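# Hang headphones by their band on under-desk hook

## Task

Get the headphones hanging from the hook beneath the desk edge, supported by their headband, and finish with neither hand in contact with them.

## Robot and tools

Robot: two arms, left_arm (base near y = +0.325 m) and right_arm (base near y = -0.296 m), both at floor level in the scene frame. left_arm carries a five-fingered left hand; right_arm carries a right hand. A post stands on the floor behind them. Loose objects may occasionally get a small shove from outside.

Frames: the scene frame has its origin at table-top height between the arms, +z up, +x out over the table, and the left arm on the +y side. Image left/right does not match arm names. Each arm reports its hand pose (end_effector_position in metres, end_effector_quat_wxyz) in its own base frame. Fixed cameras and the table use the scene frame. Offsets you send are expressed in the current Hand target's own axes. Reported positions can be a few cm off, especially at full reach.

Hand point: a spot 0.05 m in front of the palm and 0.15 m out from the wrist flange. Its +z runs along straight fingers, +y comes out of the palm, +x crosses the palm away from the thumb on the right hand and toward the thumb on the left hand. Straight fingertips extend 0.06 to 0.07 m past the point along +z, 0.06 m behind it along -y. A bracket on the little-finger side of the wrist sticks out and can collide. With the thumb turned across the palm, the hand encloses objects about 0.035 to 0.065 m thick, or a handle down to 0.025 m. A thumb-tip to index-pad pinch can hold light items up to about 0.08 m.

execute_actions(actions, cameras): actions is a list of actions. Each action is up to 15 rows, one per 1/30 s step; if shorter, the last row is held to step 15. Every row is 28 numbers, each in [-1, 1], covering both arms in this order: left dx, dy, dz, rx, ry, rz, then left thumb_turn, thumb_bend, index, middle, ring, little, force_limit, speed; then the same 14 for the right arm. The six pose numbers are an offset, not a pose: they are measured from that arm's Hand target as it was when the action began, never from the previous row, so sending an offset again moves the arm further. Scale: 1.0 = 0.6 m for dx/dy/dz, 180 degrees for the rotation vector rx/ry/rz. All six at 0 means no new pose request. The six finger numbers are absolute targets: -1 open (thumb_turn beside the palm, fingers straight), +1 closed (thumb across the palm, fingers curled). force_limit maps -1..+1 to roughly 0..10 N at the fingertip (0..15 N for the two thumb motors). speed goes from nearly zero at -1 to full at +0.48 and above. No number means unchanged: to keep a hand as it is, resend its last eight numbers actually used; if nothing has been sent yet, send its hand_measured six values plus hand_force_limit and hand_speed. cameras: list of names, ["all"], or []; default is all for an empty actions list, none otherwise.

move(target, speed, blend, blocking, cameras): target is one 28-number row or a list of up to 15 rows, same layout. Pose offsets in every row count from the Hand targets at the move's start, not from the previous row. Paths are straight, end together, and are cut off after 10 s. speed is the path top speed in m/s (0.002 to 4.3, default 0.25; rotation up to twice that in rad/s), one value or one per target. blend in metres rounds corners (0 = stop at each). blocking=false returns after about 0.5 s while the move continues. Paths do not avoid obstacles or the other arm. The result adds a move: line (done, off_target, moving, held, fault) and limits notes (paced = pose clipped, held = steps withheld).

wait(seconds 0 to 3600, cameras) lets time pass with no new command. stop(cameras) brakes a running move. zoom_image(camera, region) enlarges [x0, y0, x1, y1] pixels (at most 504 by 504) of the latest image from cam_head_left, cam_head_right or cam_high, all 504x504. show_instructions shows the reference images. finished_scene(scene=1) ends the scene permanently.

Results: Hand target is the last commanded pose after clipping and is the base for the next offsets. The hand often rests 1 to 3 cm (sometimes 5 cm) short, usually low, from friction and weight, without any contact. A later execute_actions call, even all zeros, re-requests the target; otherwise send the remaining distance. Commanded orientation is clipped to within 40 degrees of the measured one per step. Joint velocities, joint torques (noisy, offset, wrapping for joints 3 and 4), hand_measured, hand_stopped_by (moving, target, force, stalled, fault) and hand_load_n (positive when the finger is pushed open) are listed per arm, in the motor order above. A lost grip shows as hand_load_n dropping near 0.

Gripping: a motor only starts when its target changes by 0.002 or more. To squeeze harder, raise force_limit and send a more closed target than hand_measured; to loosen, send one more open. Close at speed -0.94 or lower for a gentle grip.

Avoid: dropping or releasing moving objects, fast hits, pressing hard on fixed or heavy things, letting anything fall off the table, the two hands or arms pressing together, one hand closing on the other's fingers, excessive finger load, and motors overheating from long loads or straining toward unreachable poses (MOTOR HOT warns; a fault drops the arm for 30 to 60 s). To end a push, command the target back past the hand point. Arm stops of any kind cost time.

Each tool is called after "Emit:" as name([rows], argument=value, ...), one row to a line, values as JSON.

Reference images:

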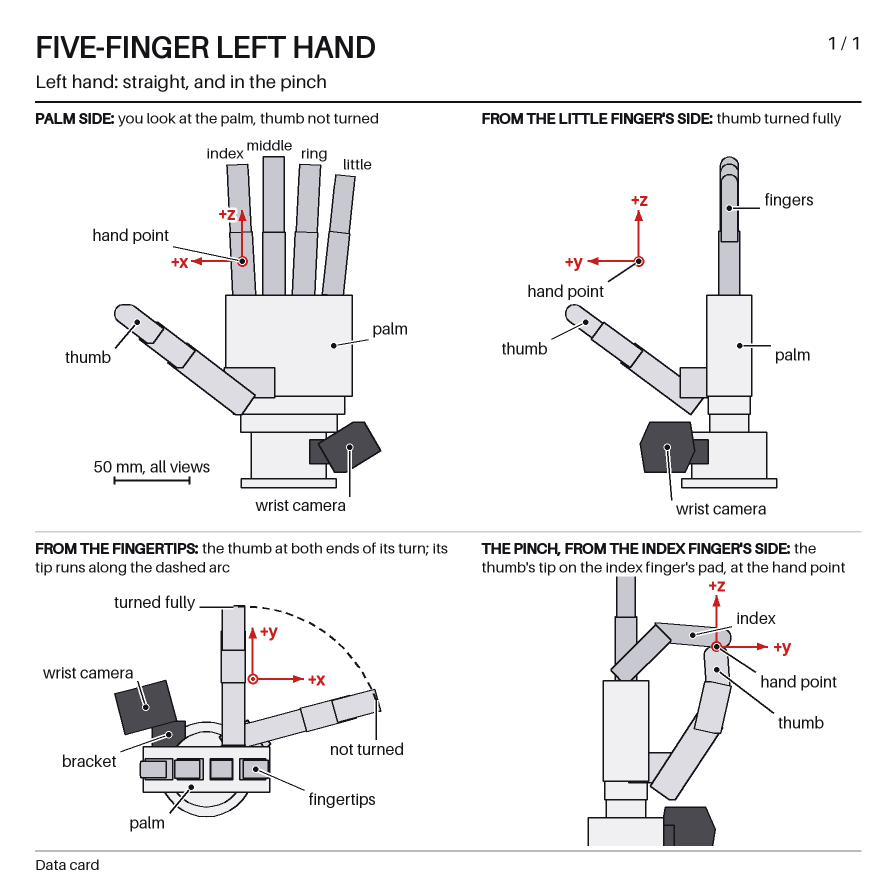

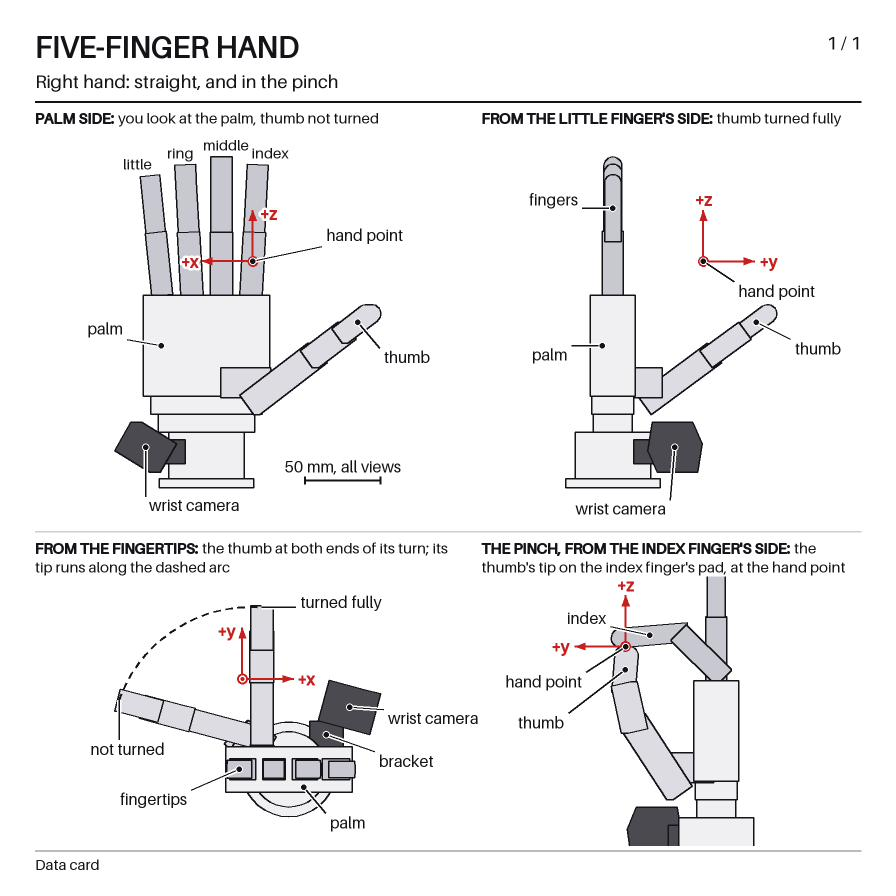

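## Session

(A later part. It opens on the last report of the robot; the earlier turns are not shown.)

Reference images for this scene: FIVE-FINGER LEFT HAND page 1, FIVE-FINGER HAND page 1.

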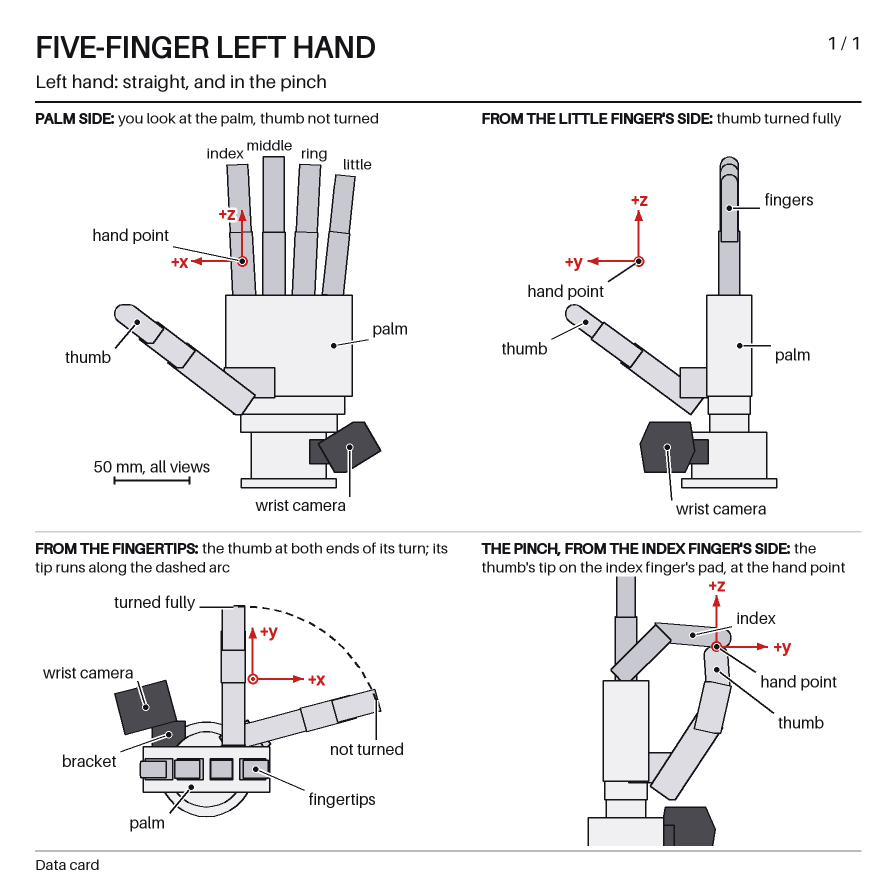

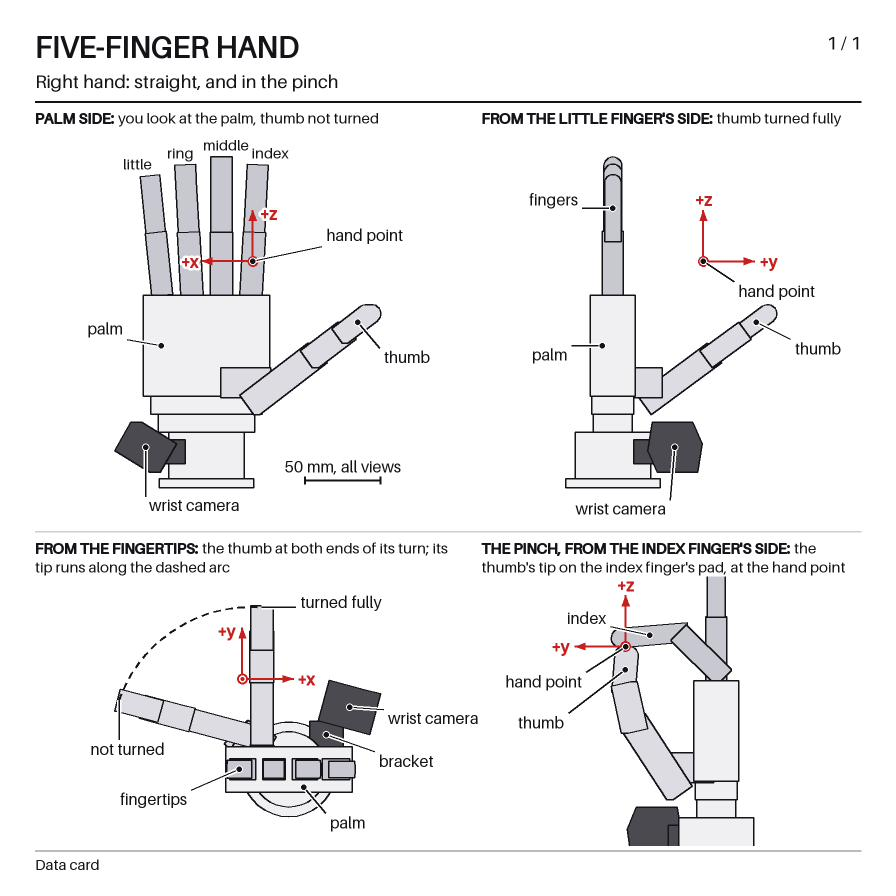

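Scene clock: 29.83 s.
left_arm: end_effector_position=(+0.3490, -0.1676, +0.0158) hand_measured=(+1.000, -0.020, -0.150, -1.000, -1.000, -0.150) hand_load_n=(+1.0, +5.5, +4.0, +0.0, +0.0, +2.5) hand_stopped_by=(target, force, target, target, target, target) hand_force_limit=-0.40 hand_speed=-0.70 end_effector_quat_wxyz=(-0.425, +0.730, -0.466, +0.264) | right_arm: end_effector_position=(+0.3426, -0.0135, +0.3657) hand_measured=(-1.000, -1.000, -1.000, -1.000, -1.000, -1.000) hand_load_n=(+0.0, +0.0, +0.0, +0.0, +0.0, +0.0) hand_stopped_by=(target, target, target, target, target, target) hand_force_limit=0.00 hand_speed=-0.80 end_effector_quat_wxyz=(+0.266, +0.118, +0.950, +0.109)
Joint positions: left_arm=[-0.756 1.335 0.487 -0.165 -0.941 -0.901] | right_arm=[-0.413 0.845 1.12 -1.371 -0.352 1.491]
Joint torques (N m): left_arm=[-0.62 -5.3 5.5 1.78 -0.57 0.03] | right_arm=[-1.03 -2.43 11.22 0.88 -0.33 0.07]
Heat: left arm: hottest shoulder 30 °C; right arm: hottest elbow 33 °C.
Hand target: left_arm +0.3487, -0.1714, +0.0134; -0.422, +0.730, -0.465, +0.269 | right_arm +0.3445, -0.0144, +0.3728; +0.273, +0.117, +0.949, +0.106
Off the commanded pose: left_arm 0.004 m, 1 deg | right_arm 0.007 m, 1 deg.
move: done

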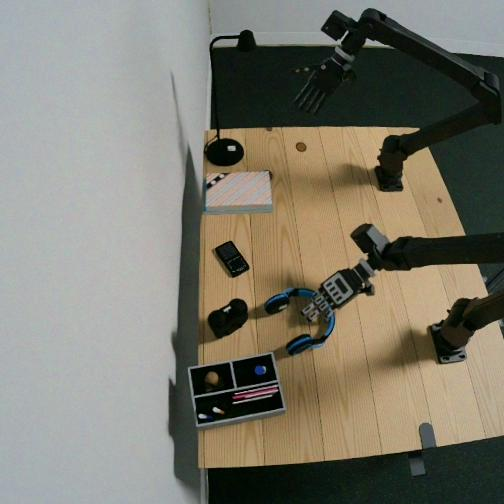

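Emit:
move(target=[0,0,0,0,0,0,1,0.2,0.1,-1,-1,0.1,0.1,-0.8,0,0,0,0,0,0,-1,-1,-1,-1,-1,-1,0,-0.8], speed=0.05, cameras=["cam_high"])

Emit:
zoom_image(camera="cam_high", region=[270, 270, 350, 350])

Scene clock: 30.50 s.
left_arm: end_effector_position=(+0.3491, -0.1676, +0.0159) hand_measured=(+1.000, -0.010, -0.136, -1.000, -1.000, -0.136) hand_load_n=(+2.0, +9.0, +7.0, +0.0, +0.0, +5.5) hand_stopped_by=(target, force, force, target, target, force) hand_force_limit=0.10 hand_speed=-0.80 end_effector_quat_wxyz=(-0.425, +0.730, -0.466, +0.264) | right_arm: end_effector_position=(+0.3426, -0.0135, +0.3657) hand_measured=(-1.000, -1.000, -1.000, -1.000, -1.000, -1.000) hand_load_n=(+0.0, -0.5, +0.0, +0.0, +0.0, +0.0) hand_stopped_by=(target, target, target, target, target, target) hand_force_limit=0.00 hand_speed=-0.80 end_effector_quat_wxyz=(+0.266, +0.118, +0.950, +0.109)
Joint positions: left_arm=[-0.756 1.335 0.487 -0.164 -0.941 -0.901] | right_arm=[-0.413 0.845 1.12 -1.371 -0.352 1.491]
Joint torques (N m): left_arm=[0.03 -4.95 5.42 1.87 -0.54 0.05] | right_arm=[-0.38 -2.2 11.23 0.65 -0.32 0.08]
Heat: left arm: hottest shoulder 30 °C; right arm: hottest elbow 33 °C.
Hand target: left_arm +0.3487, -0.1714, +0.0134; -0.422, +0.730, -0.465, +0.269 | right_arm +0.3445, -0.0144, +0.3728; +0.273, +0.117, +0.949, +0.106
Off the commanded pose: left_arm 0.005 m, 1 deg | right_arm 0.007 m, 1 deg.
move: done

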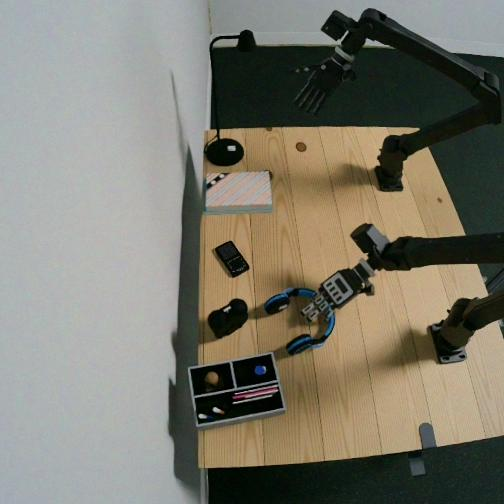

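Scaled by 6.300 from the camera's image (finer frame: 720x720).

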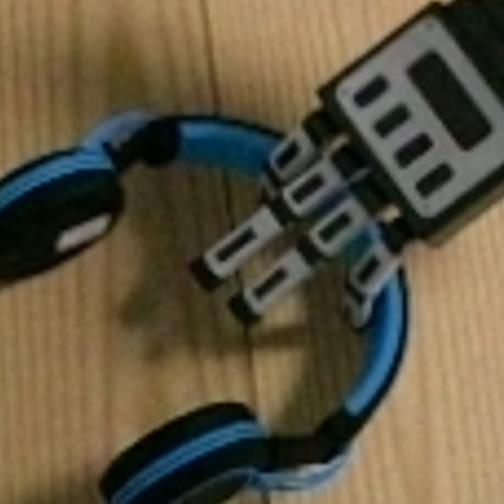

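Emit:
move(target=[0,-0.0722,-0.0417,0,0,0,1,0.2,0.1,-1,-1,0.1,0.1,-0.8,0,0,0,0,0,0,-1,-1,-1,-1,-1,-1,0,-0.8], speed=0.05, cameras=["all"])

Emit:
zoom_image(camera="cam_high", region=[260, 260, 360, 360])

Emit:
zoom_image(camera="cam_head_right", region=[110, 240, 210, 340])

Scene clock: 32.03 s.
left_arm: end_effector_position=(+0.3372, -0.1573, +0.0445) hand_measured=(+1.000, -0.008, -0.136, -1.000, -1.000, -0.136) hand_load_n=(+1.0, +3.0, +3.0, +0.0, +0.0, +3.0) hand_stopped_by=(target, force, force, target, target, force) hand_force_limit=0.10 hand_speed=-0.80 end_effector_quat_wxyz=(-0.426, +0.729, -0.475, +0.250) | right_arm: end_effector_position=(+0.3426, -0.0135, +0.3657) hand_measured=(-1.000, -1.000, -1.000, -1.000, -1.000, -1.000) hand_load_n=(+0.0, +0.0, +0.0, +0.0, +0.0, +0.0) hand_stopped_by=(target, target, target, target, target, target) hand_force_limit=0.00 hand_speed=-0.80 end_effector_quat_wxyz=(+0.266, +0.118, +0.950, +0.109)
Joint positions: left_arm=[-0.756 1.213 0.506 -0.339 -0.938 -0.901] | right_arm=[-0.413 0.845 1.12 -1.371 -0.352 1.491]
Joint torques (N m): left_arm=[-0.32 -5.95 9.66 0.44 -0.66 -0.01] | right_arm=[-0.56 -1.85 11.14 0.95 -0.34 0.04]
Heat: left arm: hottest shoulder 30 °C; right arm: hottest elbow 33 °C.
Hand target: left_arm +0.3487, -0.1714, +0.0635; -0.422, +0.730, -0.465, +0.269 | right_arm +0.3445, -0.0144, +0.3728; +0.273, +0.117, +0.949, +0.106
Off the commanded pose: left_arm 0.026 m, 2 deg | right_arm 0.007 m, 1 deg.
move: off_target (left_arm)

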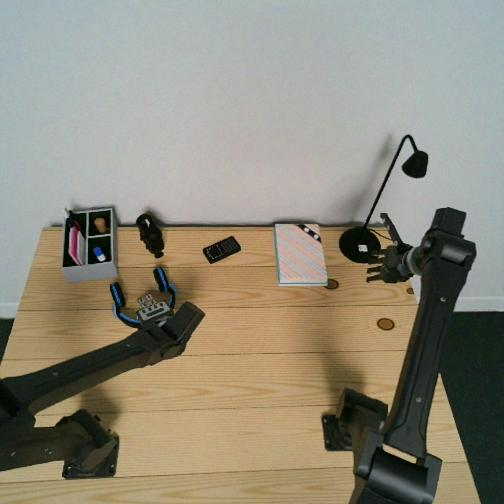

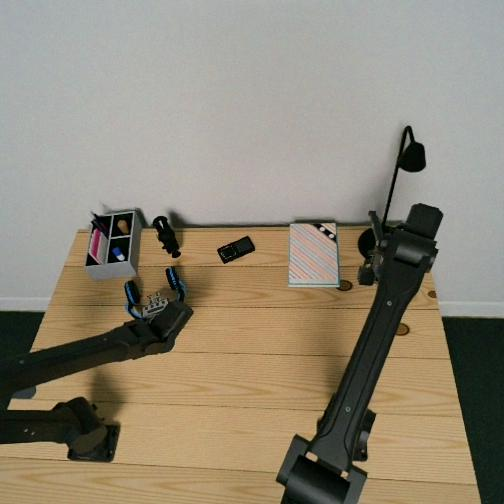

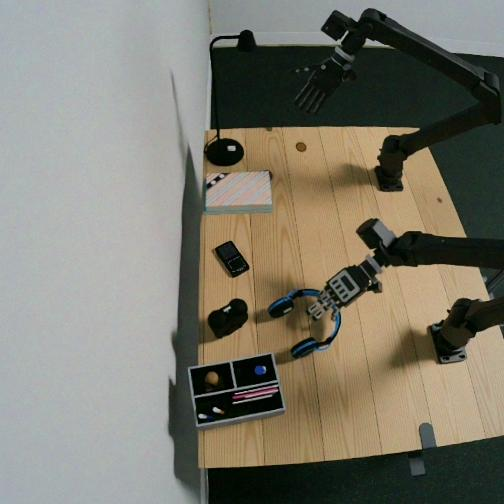

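Scaled by 5.040 from the camera's image (finer frame: 720x720).

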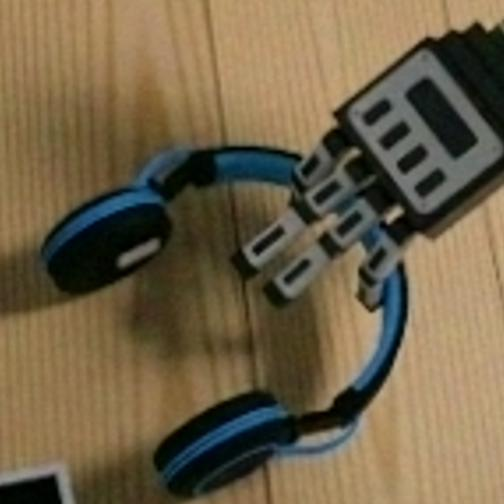

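Scaled by 5.040 from the camera's image (finer frame: 720x720).

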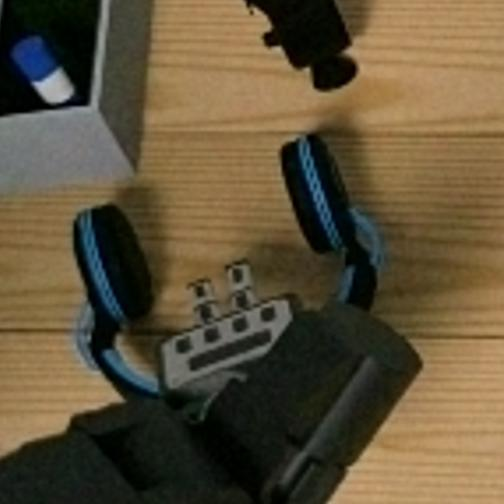

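Emit:
move(target=[0,-0.1444,-0.0834,0,0,0,1,0.2,0.1,-1,-1,0.1,0.1,-0.8,0,0,0,0,0,0,-1,-1,-1,-1,-1,-1,0,-0.8], speed=0.06, cameras=["all"])

Emit:
zoom_image(camera="cam_high", region=[260, 240, 370, 350])

Emit:
zoom_image(camera="cam_head_right", region=[110, 240, 210, 340])

Scene clock: 34.27 s.
left_arm: end_effector_position=(+0.3404, -0.1604, +0.1416) hand_measured=(+1.000, -0.006, -0.136, -1.000, -1.000, -0.136) hand_load_n=(+0.0, +0.0, +0.0, +0.0, +0.0, +0.0) hand_stopped_by=(target, force, force, target, target, force) hand_force_limit=0.10 hand_speed=-0.80 end_effector_quat_wxyz=(-0.426, +0.728, -0.475, +0.250) | right_arm: end_effector_position=(+0.3426, -0.0135, +0.3657) hand_measured=(-1.000, -1.000, -1.000, -1.000, -1.000, -1.000) hand_load_n=(+0.0, +0.0, +0.0, +0.0, +0.0, +0.0) hand_stopped_by=(target, target, target, target, target, target) hand_force_limit=0.00 hand_speed=-0.80 end_effector_quat_wxyz=(+0.266, +0.118, +0.950, +0.109)
Joint positions: left_arm=[-0.756 1.043 0.685 -0.688 -0.937 -0.901] | right_arm=[-0.413 0.845 1.12 -1.371 -0.352 1.491]
Joint torques (N m): left_arm=[-0.85 -4.6 10.97 0.47 -0.7 0.06] | right_arm=[-0.97 -2.49 11.23 0.83 -0.31 0.05]
Heat: left arm: hottest elbow 31 °C; right arm: hottest elbow 34 °C.
Hand target: left_arm +0.3485, -0.1714, +0.1635; -0.422, +0.730, -0.465, +0.269 | right_arm +0.3445, -0.0144, +0.3728; +0.273, +0.117, +0.949, +0.106
Off the commanded pose: left_arm 0.026 m, 3 deg | right_arm 0.007 m, 1 deg.
move: off_target (left_arm)

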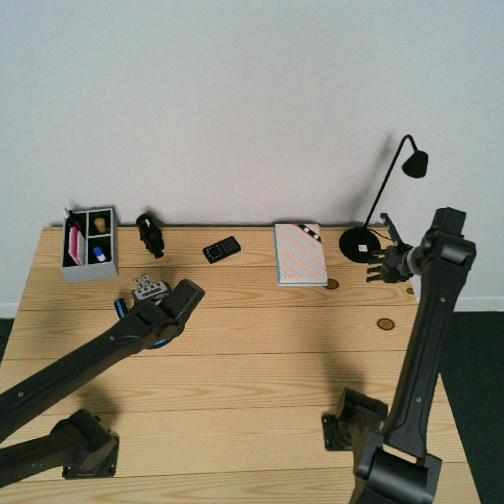

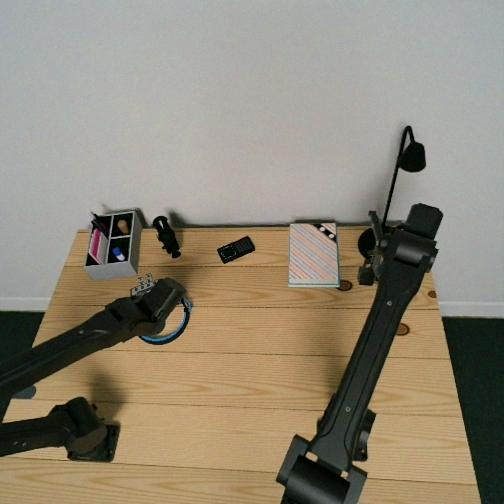

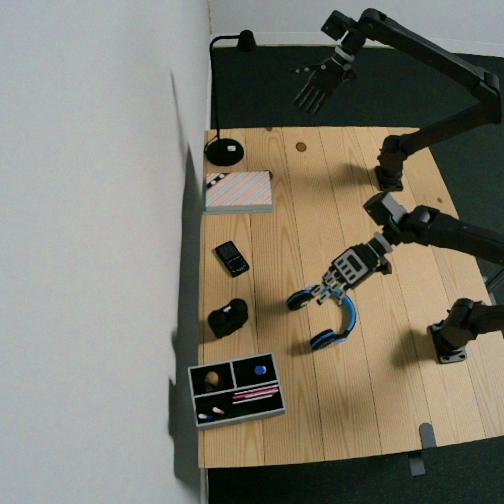

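Scaled by 4.582 from the camera's image (finer frame: 720x720).

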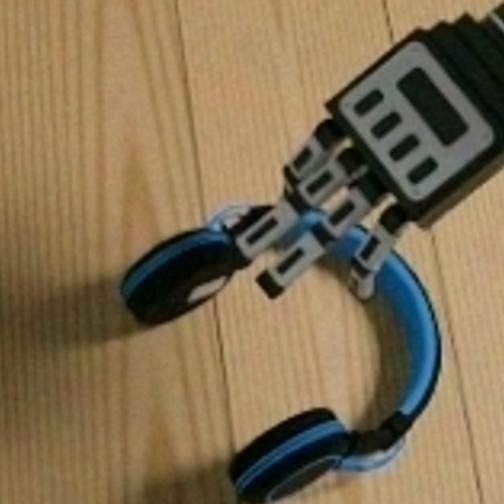

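Scaled by 5.040 from the camera's image (finer frame: 720x720).

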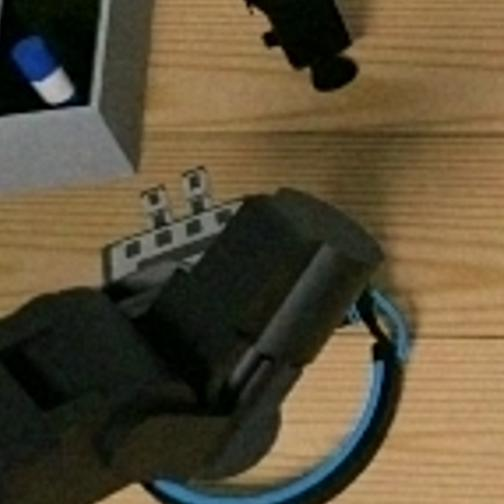

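Emit:
zoom_image(camera="cam_head_left", region=[90, 250, 220, 380])

Emit:
wait(seconds=1, cameras=["all"])

Scaled by 3.877 from the camera's image (finer frame: 720x720).

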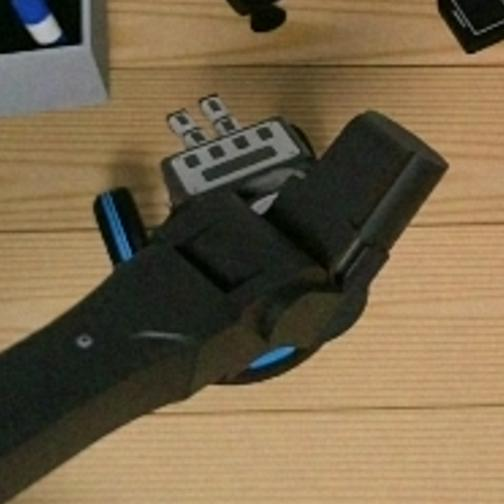

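Scene clock: 35.37 s.
left_arm: end_effector_position=(+0.3404, -0.1604, +0.1416) hand_measured=(+1.000, -0.006, -0.136, -1.000, -1.000, -0.136) hand_load_n=(+0.0, +0.0, +0.0, +0.0, +0.0, +0.0) hand_stopped_by=(target, force, force, target, target, force) hand_force_limit=0.10 hand_speed=-0.80 end_effector_quat_wxyz=(-0.426, +0.728, -0.475, +0.250) | right_arm: end_effector_position=(+0.3426, -0.0135, +0.3657) hand_measured=(-1.000, -1.000, -1.000, -1.000, -1.000, -1.000) hand_load_n=(+0.0, +0.0, +0.0, +0.0, +0.0, +0.0) hand_stopped_by=(target, target, target, target, target, target) hand_force_limit=0.00 hand_speed=-0.80 end_effector_quat_wxyz=(+0.266, +0.118, +0.950, +0.109)
Joint positions: left_arm=[-0.756 1.043 0.685 -0.688 -0.937 -0.901] | right_arm=[-0.413 0.845 1.12 -1.371 -0.352 1.491]
Joint torques (N m): left_arm=[-0.32 -4.54 11.15 0.55 -0.7 0.08] | right_arm=[-0.26 -2.37 11.22 0.75 -0.38 0.04]
Heat: left arm: hottest elbow 31 °C; right arm: hottest elbow 34 °C.
Hand target: left_arm +0.3485, -0.1714, +0.1635; -0.422, +0.730, -0.465, +0.269 | right_arm +0.3445, -0.0144, +0.3728; +0.273, +0.117, +0.949, +0.106
Off the commanded pose: left_arm 0.026 m, 3 deg | right_arm 0.007 m, 1 deg.
wait: 1.00 s; at rest by 0.07 s

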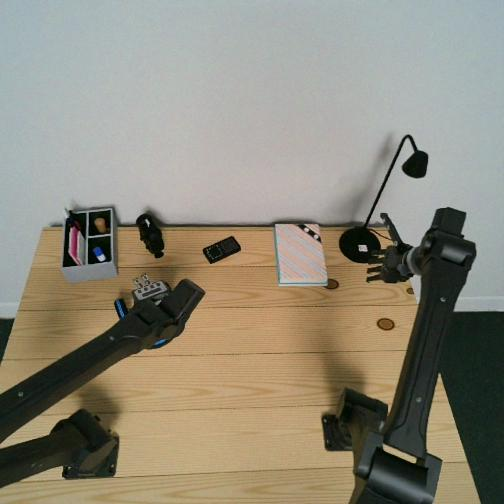

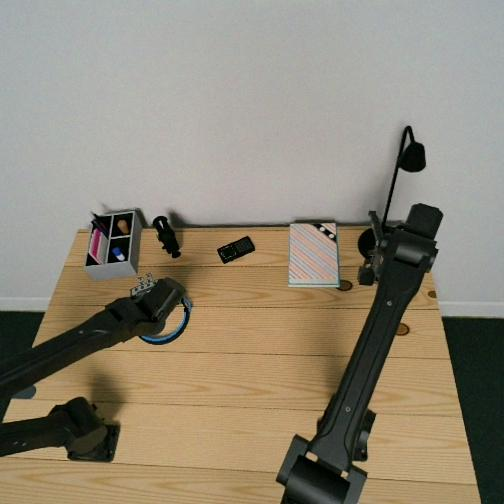

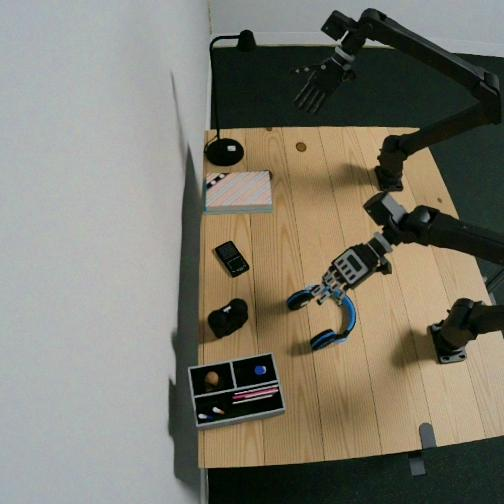

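Emit:
move(target=[-0.0665,-0.1553,-0.1175,0,0,0,1,-0.6,-1,-1,-1,-1,0,-0.2,0,0,0,0,0,0,-1,-1,-1,-1,-1,-1,0,-0.8], speed=0.2, cameras=["all"])

Emit:
zoom_image(camera="cam_high", region=[260, 260, 370, 370])

Emit:
zoom_image(camera="cam_head_right", region=[100, 240, 220, 360])

Scene clock: 37.67 s.
left_arm: end_effector_position=(+0.3147, -0.1363, +0.2607) hand_measured=(+1.000, -0.600, -1.000, -1.000, -1.000, -1.000) hand_load_n=(+0.0, +0.0, +0.0, +0.0, +0.0, +0.0) hand_stopped_by=(target, target, target, target, target, target) hand_force_limit=0.00 hand_speed=-0.20 end_effector_quat_wxyz=(-0.424, +0.729, -0.471, +0.257) | right_arm: end_effector_position=(+0.3426, -0.0135, +0.3657) hand_measured=(-1.000, -1.000, -1.000, -1.000, -1.000, -1.000) hand_load_n=(+0.0, +0.0, +0.0, +0.0, +0.0, +0.0) hand_stopped_by=(target, target, target, target, target, target) hand_force_limit=0.00 hand_speed=-0.80 end_effector_quat_wxyz=(+0.266, +0.118, +0.950, +0.109)
Joint positions: left_arm=[-0.756 0.863 0.897 -1.065 -0.936 -0.901] | right_arm=[-0.413 0.845 1.12 -1.371 -0.352 1.491]
Joint torques (N m): left_arm=[0.32 -2.43 11.41 0.64 -0.63 0.11] | right_arm=[-0.56 -1.96 11.33 0.75 -0.33 0.04]
Heat: left arm: hottest elbow 31 °C; right arm: hottest elbow 34 °C.
Hand target: left_arm +0.3185, -0.1413, +0.2794; -0.422, +0.730, -0.465, +0.269 | right_arm +0.3445, -0.0144, +0.3728; +0.273, +0.117, +0.949, +0.106
Off the commanded pose: left_arm 0.020 m, 2 deg | right_arm 0.007 m, 1 deg.
move: off_target (left_arm)

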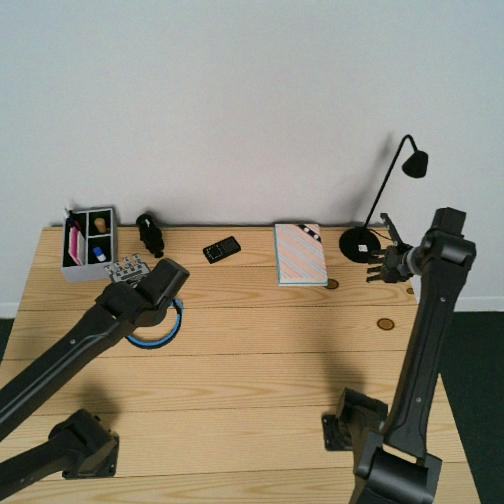

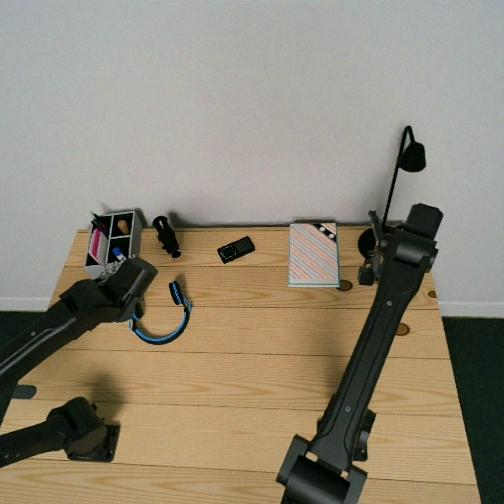

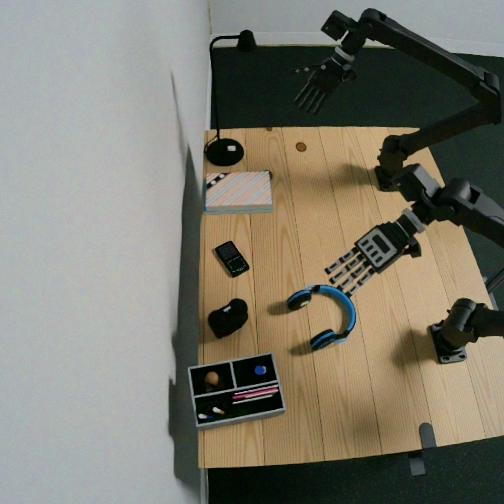

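Scaled by 4.582 from the camera's image (finer frame: 720x720).

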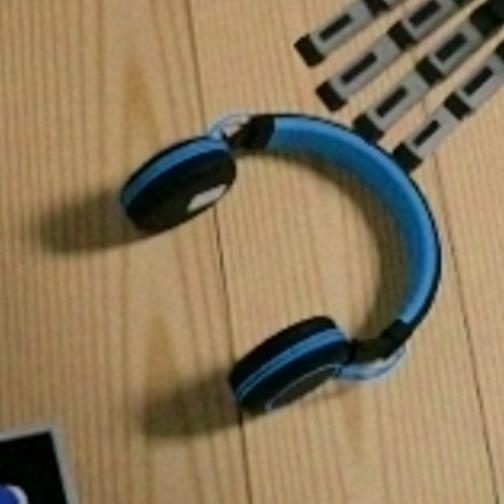

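Scaled by 4.200 from the camera's image (finer frame: 720x720).

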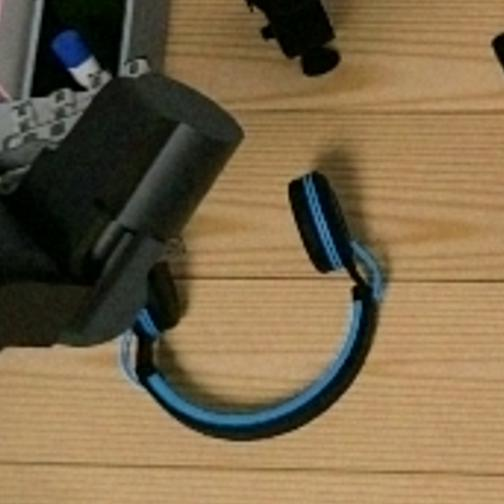

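Emit:
move(target=[0.0383,0.2998,0.0788,0,0.0144,0.0083,1,-0.4,-1,-1,-1,-1,0,-0.2,0,0,0,0,0,0,-1,-1,-1,-1,-1,-1,0,-0.8], speed=0.2, cameras=["all"])

Emit:
zoom_image(camera="cam_high", region=[280, 260, 370, 350])

Emit:
zoom_image(camera="cam_head_right", region=[110, 260, 210, 360])

Scene clock: 41.43 s.
left_arm: end_effector_position=(+0.2825, -0.1785, +0.0990) hand_measured=(+1.000, -0.400, -1.000, -1.000, -1.000, -1.000) hand_load_n=(+0.0, +0.0, +0.0, +0.0, +0.0, +0.0) hand_stopped_by=(target, target, target, target, target, target) hand_force_limit=0.00 hand_speed=-0.20 end_effector_quat_wxyz=(-0.418, +0.716, -0.489, +0.272) | right_arm: end_effector_position=(+0.3426, -0.0135, +0.3657) hand_measured=(-1.000, -1.000, -1.000, -1.000, -1.000, -1.000) hand_load_n=(+0.0, +0.0, +0.0, +0.0, +0.0, +0.0) hand_stopped_by=(target, target, target, target, target, target) hand_force_limit=0.00 hand_speed=-0.80 end_effector_quat_wxyz=(+0.266, +0.118, +0.950, +0.109)
Joint positions: left_arm=[-0.953 1.022 0.559 -0.746 -1.002 -1.125] | right_arm=[-0.413 0.845 1.12 -1.371 -0.352 1.491]
Joint torques (N m): left_arm=[-0.09 -3.14 7.12 1.29 -0.77 0.05] | right_arm=[-0.03 -2.2 11.21 0.81 -0.32 0.05]
Heat: left arm: hottest elbow 32 °C; right arm: hottest elbow 34 °C.
Hand target: left_arm +0.2839, -0.1829, +0.1000; -0.415, +0.718, -0.484, +0.280 | right_arm +0.3445, -0.0144, +0.3728; +0.273, +0.117, +0.949, +0.106
Off the commanded pose: left_arm 0.005 m, 1 deg | right_arm 0.007 m, 1 deg.
move: done

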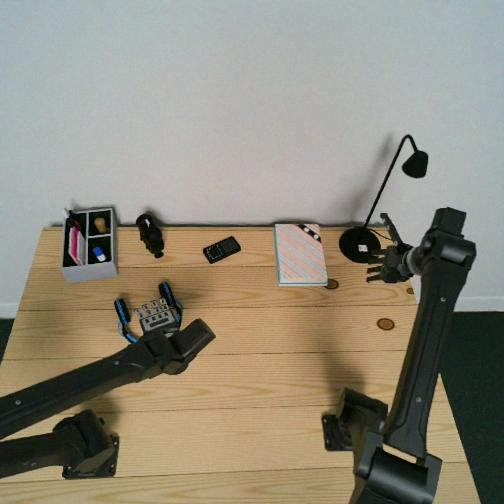

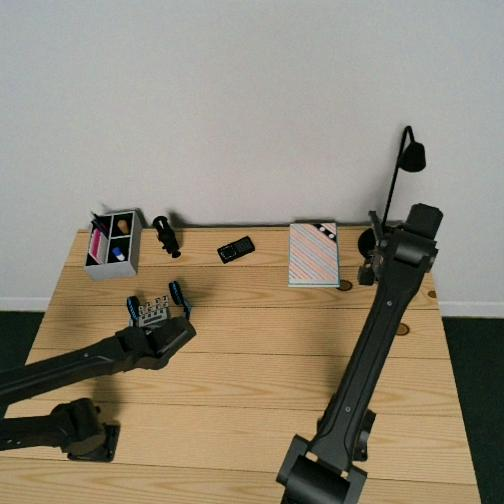

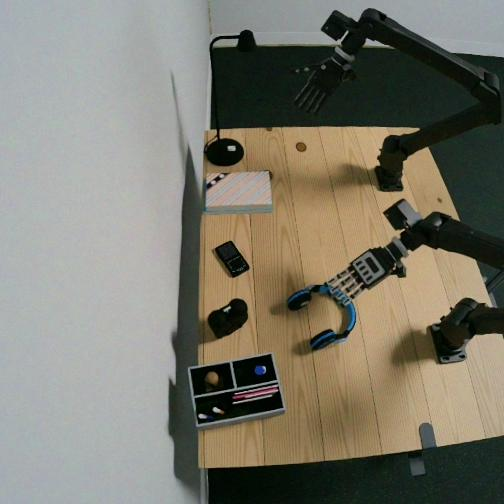

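Scaled by 5.600 from the camera's image (finer frame: 720x720).

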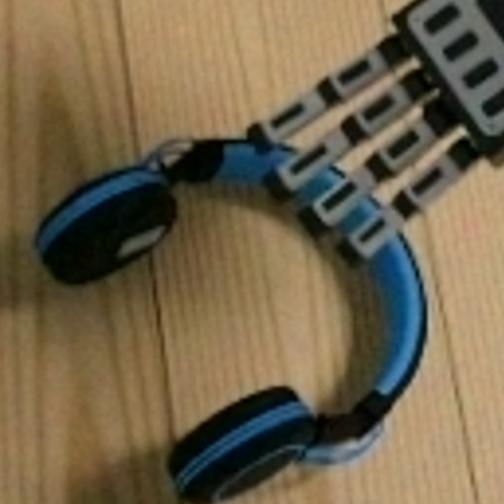

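Scaled by 5.040 from the camera's image (finer frame: 720x720).

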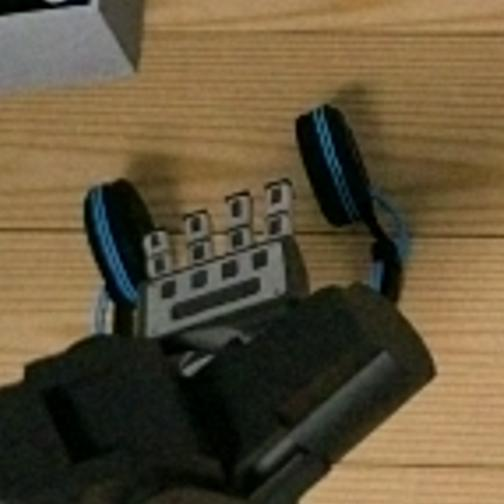

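Emit:
move(target=[0.0052,0.1227,0.0727,0,-0.0072,-0.0042,1,-0.4,-1,-1,-1,-1,0,-0.2,0,0,0,0,0,0,-1,-1,-1,-1,-1,-1,0,-0.8], speed=0.08, cameras=["all"])

Emit:
zoom_image(camera="cam_high", region=[290, 270, 370, 350])

Emit:
zoom_image(camera="cam_head_right", region=[110, 270, 200, 360])

Scene clock: 43.40 s.
left_arm: end_effector_position=(+0.2869, -0.1824, +0.0163) hand_measured=(+1.000, -0.400, -1.000, -1.000, -1.000, -1.000) hand_load_n=(+0.0, +0.0, +0.0, +0.0, +0.0, +0.0) hand_stopped_by=(target, target, target, target, target, target) hand_force_limit=0.00 hand_speed=-0.20 end_effector_quat_wxyz=(-0.420, +0.724, -0.476, +0.269) | right_arm: end_effector_position=(+0.3426, -0.0135, +0.3657) hand_measured=(-1.000, -1.000, -1.000, -1.000, -1.000, -1.000) hand_load_n=(+0.0, +0.0, +0.0, +0.0, +0.0, +0.0) hand_stopped_by=(target, target, target, target, target, target) hand_force_limit=0.00 hand_speed=-0.80 end_effector_quat_wxyz=(+0.266, +0.118, +0.950, +0.109)
Joint positions: left_arm=[-0.954 1.258 0.453 -0.44 -1.013 -1.18] | right_arm=[-0.413 0.845 1.12 -1.371 -0.352 1.491]
Joint torques (N m): left_arm=[0.15 -4.19 5.14 1.48 -0.75 -0.05] | right_arm=[-0.15 -2.2 11.22 0.76 -0.36 0.07]
Heat: left arm: hottest elbow 32 °C; right arm: hottest elbow 34 °C.
Hand target: left_arm +0.2861, -0.1853, +0.0144; -0.418, +0.724, -0.475, +0.275 | right_arm +0.3445, -0.0144, +0.3728; +0.273, +0.117, +0.949, +0.106
Off the commanded pose: left_arm 0.004 m, 1 deg | right_arm 0.007 m, 1 deg.
move: done

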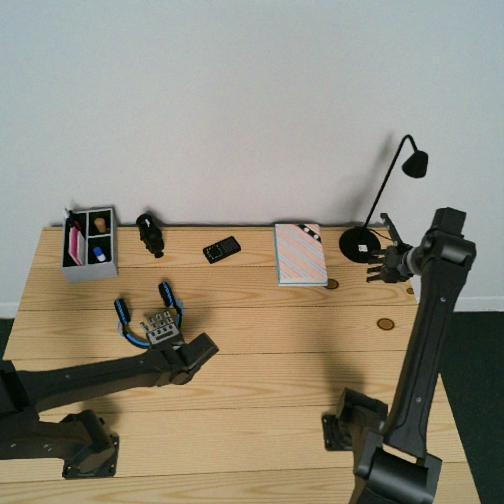

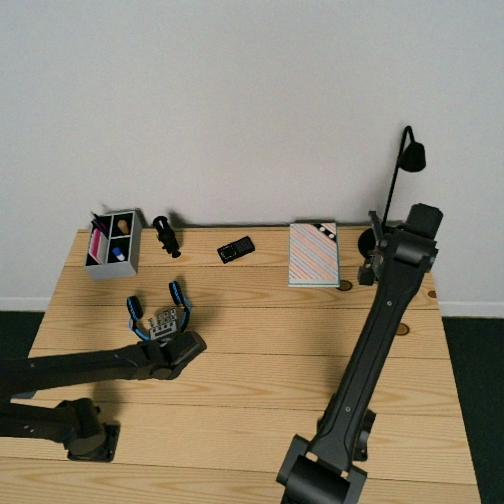

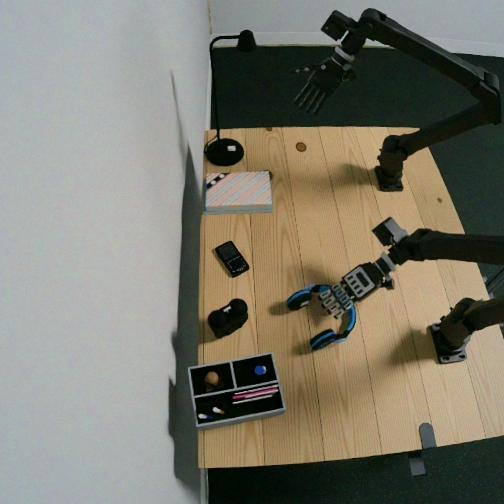

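Scaled by 6.300 from the camera's image (finer frame: 720x720).

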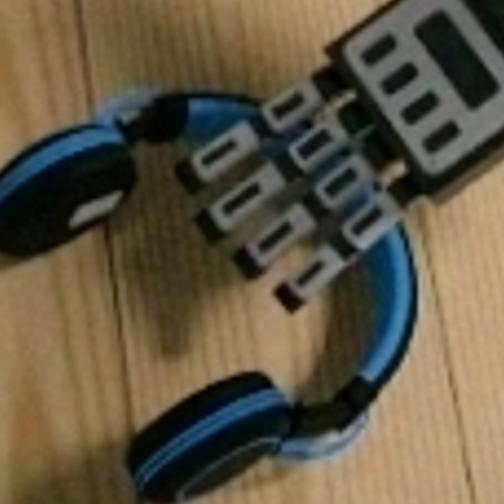

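Scaled by 5.600 from the camera's image (finer frame: 720x720).

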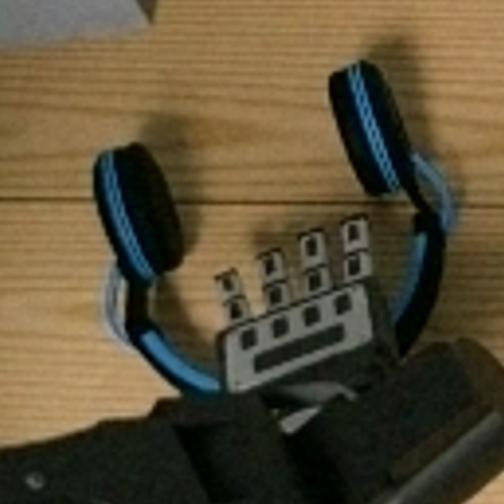

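Emit:
move([
  [-0.005,0,0,0,0,0,1,-0.4,-1,-1,-1,-1,-0.4,-0.6,0,0,0,0,0,0,-1,-1,-1,-1,-1,-1,0,-0.8],
  [-0.005,0,0,0,0,0,1,-0.4,-0.12,-1,-1,-0.12,-0.4,-0.6,0,0,0,0,0,0,-1,-1,-1,-1,-1,-1,0,-0.8],
  [-0.005,0,0,0,0,0,1,0.3,-0.12,-1,-1,-0.12,-0.3,-0.7,0,0,0,0,0,0,-1,-1,-1,-1,-1,-1,0,-0.8],
], speed=0.05, cameras=["cam_high"])

Emit:
zoom_image(camera="cam_high", region=[290, 270, 370, 350])

Scene clock: 46.70 s.
left_arm: end_effector_position=(+0.2860, -0.1798, +0.0150) hand_measured=(+1.000, -0.064, -0.120, -1.000, -1.000, -0.120) hand_load_n=(+1.5, +5.5, +3.0, +0.0, +0.0, +3.0) hand_stopped_by=(target, force, target, target, target, target) hand_force_limit=-0.30 hand_speed=-0.70 end_effector_quat_wxyz=(-0.423, +0.723, -0.476, +0.268) | right_arm: end_effector_position=(+0.3426, -0.0135, +0.3657) hand_measured=(-1.000, -1.000, -1.000, -1.000, -1.000, -1.000) hand_load_n=(+0.0, +0.0, +0.0, +0.0, +0.0, +0.0) hand_stopped_by=(target, target, target, target, target, target) hand_force_limit=0.00 hand_speed=-0.80 end_effector_quat_wxyz=(+0.266, +0.118, +0.950, +0.109)
Joint positions: left_arm=[-0.954 1.258 0.447 -0.438 -1.017 -1.18] | right_arm=[-0.413 0.845 1.12 -1.371 -0.352 1.491]
Joint torques (N m): left_arm=[-0.09 -4.78 4.9 1.21 -0.65 0.05] | right_arm=[-0.67 -2.14 11.17 0.79 -0.32 0.07]
Heat: left arm: hottest elbow 32 °C; right arm: hottest elbow 35 °C.
Hand target: left_arm +0.2849, -0.1826, +0.0145; -0.418, +0.724, -0.475, +0.275 | right_arm +0.3445, -0.0144, +0.3728; +0.273, +0.117, +0.949, +0.106
Off the commanded pose: left_arm 0.003 m, 1 deg | right_arm 0.007 m, 1 deg.
move: done

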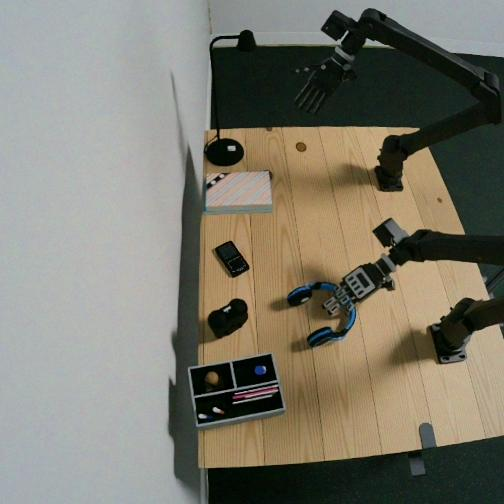

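Scaled by 6.300 from the camera's image (finer frame: 720x720).

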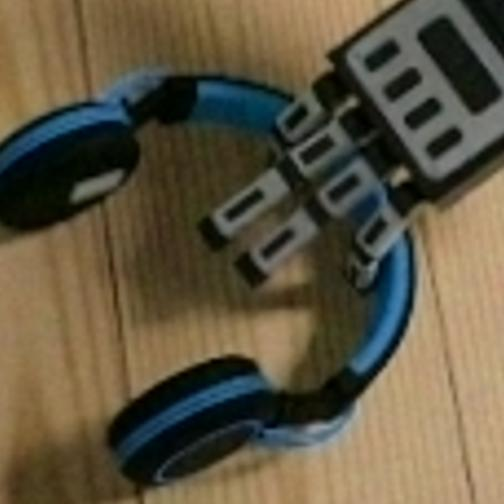

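Emit:
move([
  [0,0,0,0,0,0,1,0.3,0.1,-1,-1,0.1,0.1,-0.8,0,0,0,0,0,0,-1,-1,-1,-1,-1,-1,0,-0.8],
  [0.012,-0.086,-0.0178,-0.0556,0,0,1,0.3,0.1,-1,-1,0.1,0.1,-0.8,0,0,0,0,0,0,-1,-1,-1,-1,-1,-1,0,-0.8],
], speed=0.05, cameras=["all"])

Emit:
zoom_image(camera="cam_high", region=[280, 260, 370, 350])

Emit:
zoom_image(camera="cam_head_right", region=[110, 260, 210, 360])

Scene clock: 49.60 s.
left_arm: end_effector_position=(+0.2890, -0.1733, +0.0441) hand_measured=(+1.000, -0.066, -0.106, -1.000, -1.000, -0.086) hand_load_n=(+2.0, +6.0, +6.5, +0.0, +0.0, +4.5) hand_stopped_by=(target, force, force, target, target, force) hand_force_limit=0.10 hand_speed=-0.80 end_effector_quat_wxyz=(-0.356, +0.755, -0.507, +0.216) | right_arm: end_effector_position=(+0.3426, -0.0135, +0.3657) hand_measured=(-1.000, -1.000, -1.000, -1.000, -1.000, -1.000) hand_load_n=(+0.0, +0.0, +0.0, +0.0, +0.0, +0.0) hand_stopped_by=(target, target, target, target, target, target) hand_force_limit=0.00 hand_speed=-0.80 end_effector_quat_wxyz=(+0.266, +0.118, +0.950, +0.109)
Joint positions: left_arm=[-0.817 1.133 0.535 -0.622 -0.801 -1.054] | right_arm=[-0.413 0.845 1.12 -1.371 -0.352 1.491]
Joint torques (N m): left_arm=[0.97 -4.78 9.91 0.14 -0.66 0.16] | right_arm=[-0.15 -2.32 11.18 0.76 -0.32 0.08]
Heat: left arm: hottest elbow 32 °C; right arm: hottest elbow 35 °C.
Hand target: left_arm +0.3028, -0.1827, +0.0644; -0.353, +0.758, -0.497, +0.232 | right_arm +0.3445, -0.0144, +0.3728; +0.273, +0.117, +0.949, +0.106
Off the commanded pose: left_arm 0.026 m, 2 deg | right_arm 0.007 m, 1 deg.
move: off_target (left_arm)

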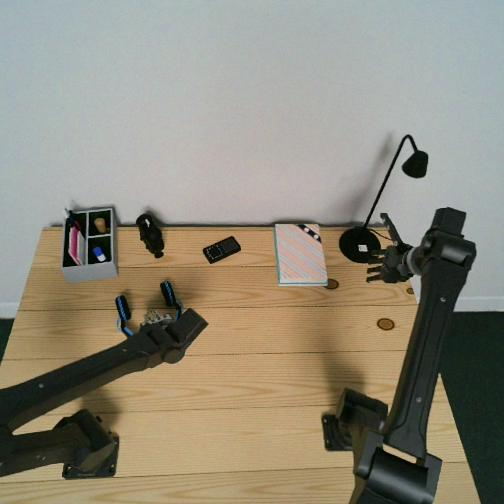

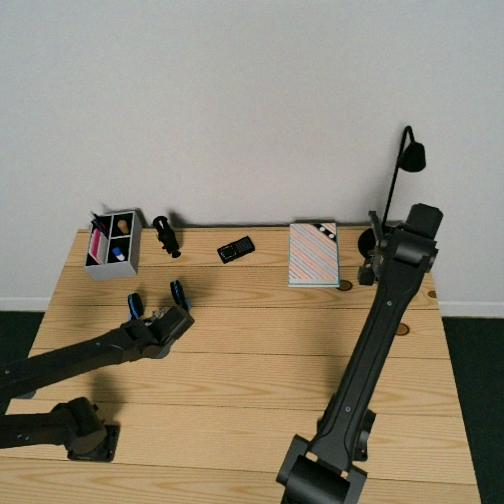

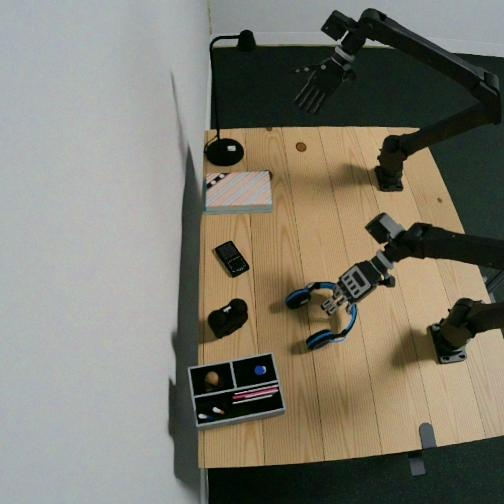

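Scaled by 5.600 from the camera's image (finer frame: 720x720).

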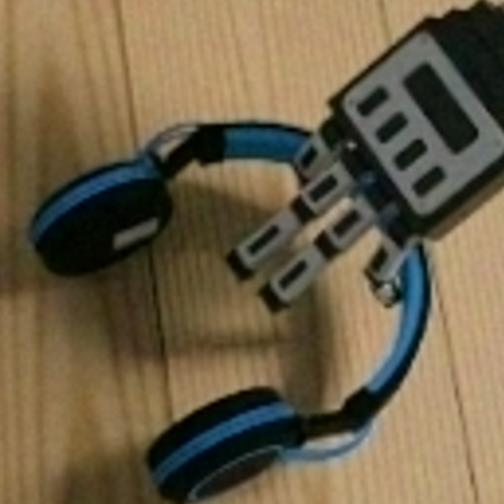

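Scaled by 5.040 from the camera's image (finer frame: 720x720).

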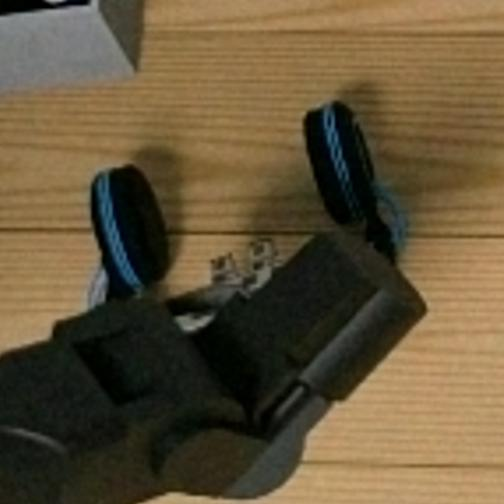

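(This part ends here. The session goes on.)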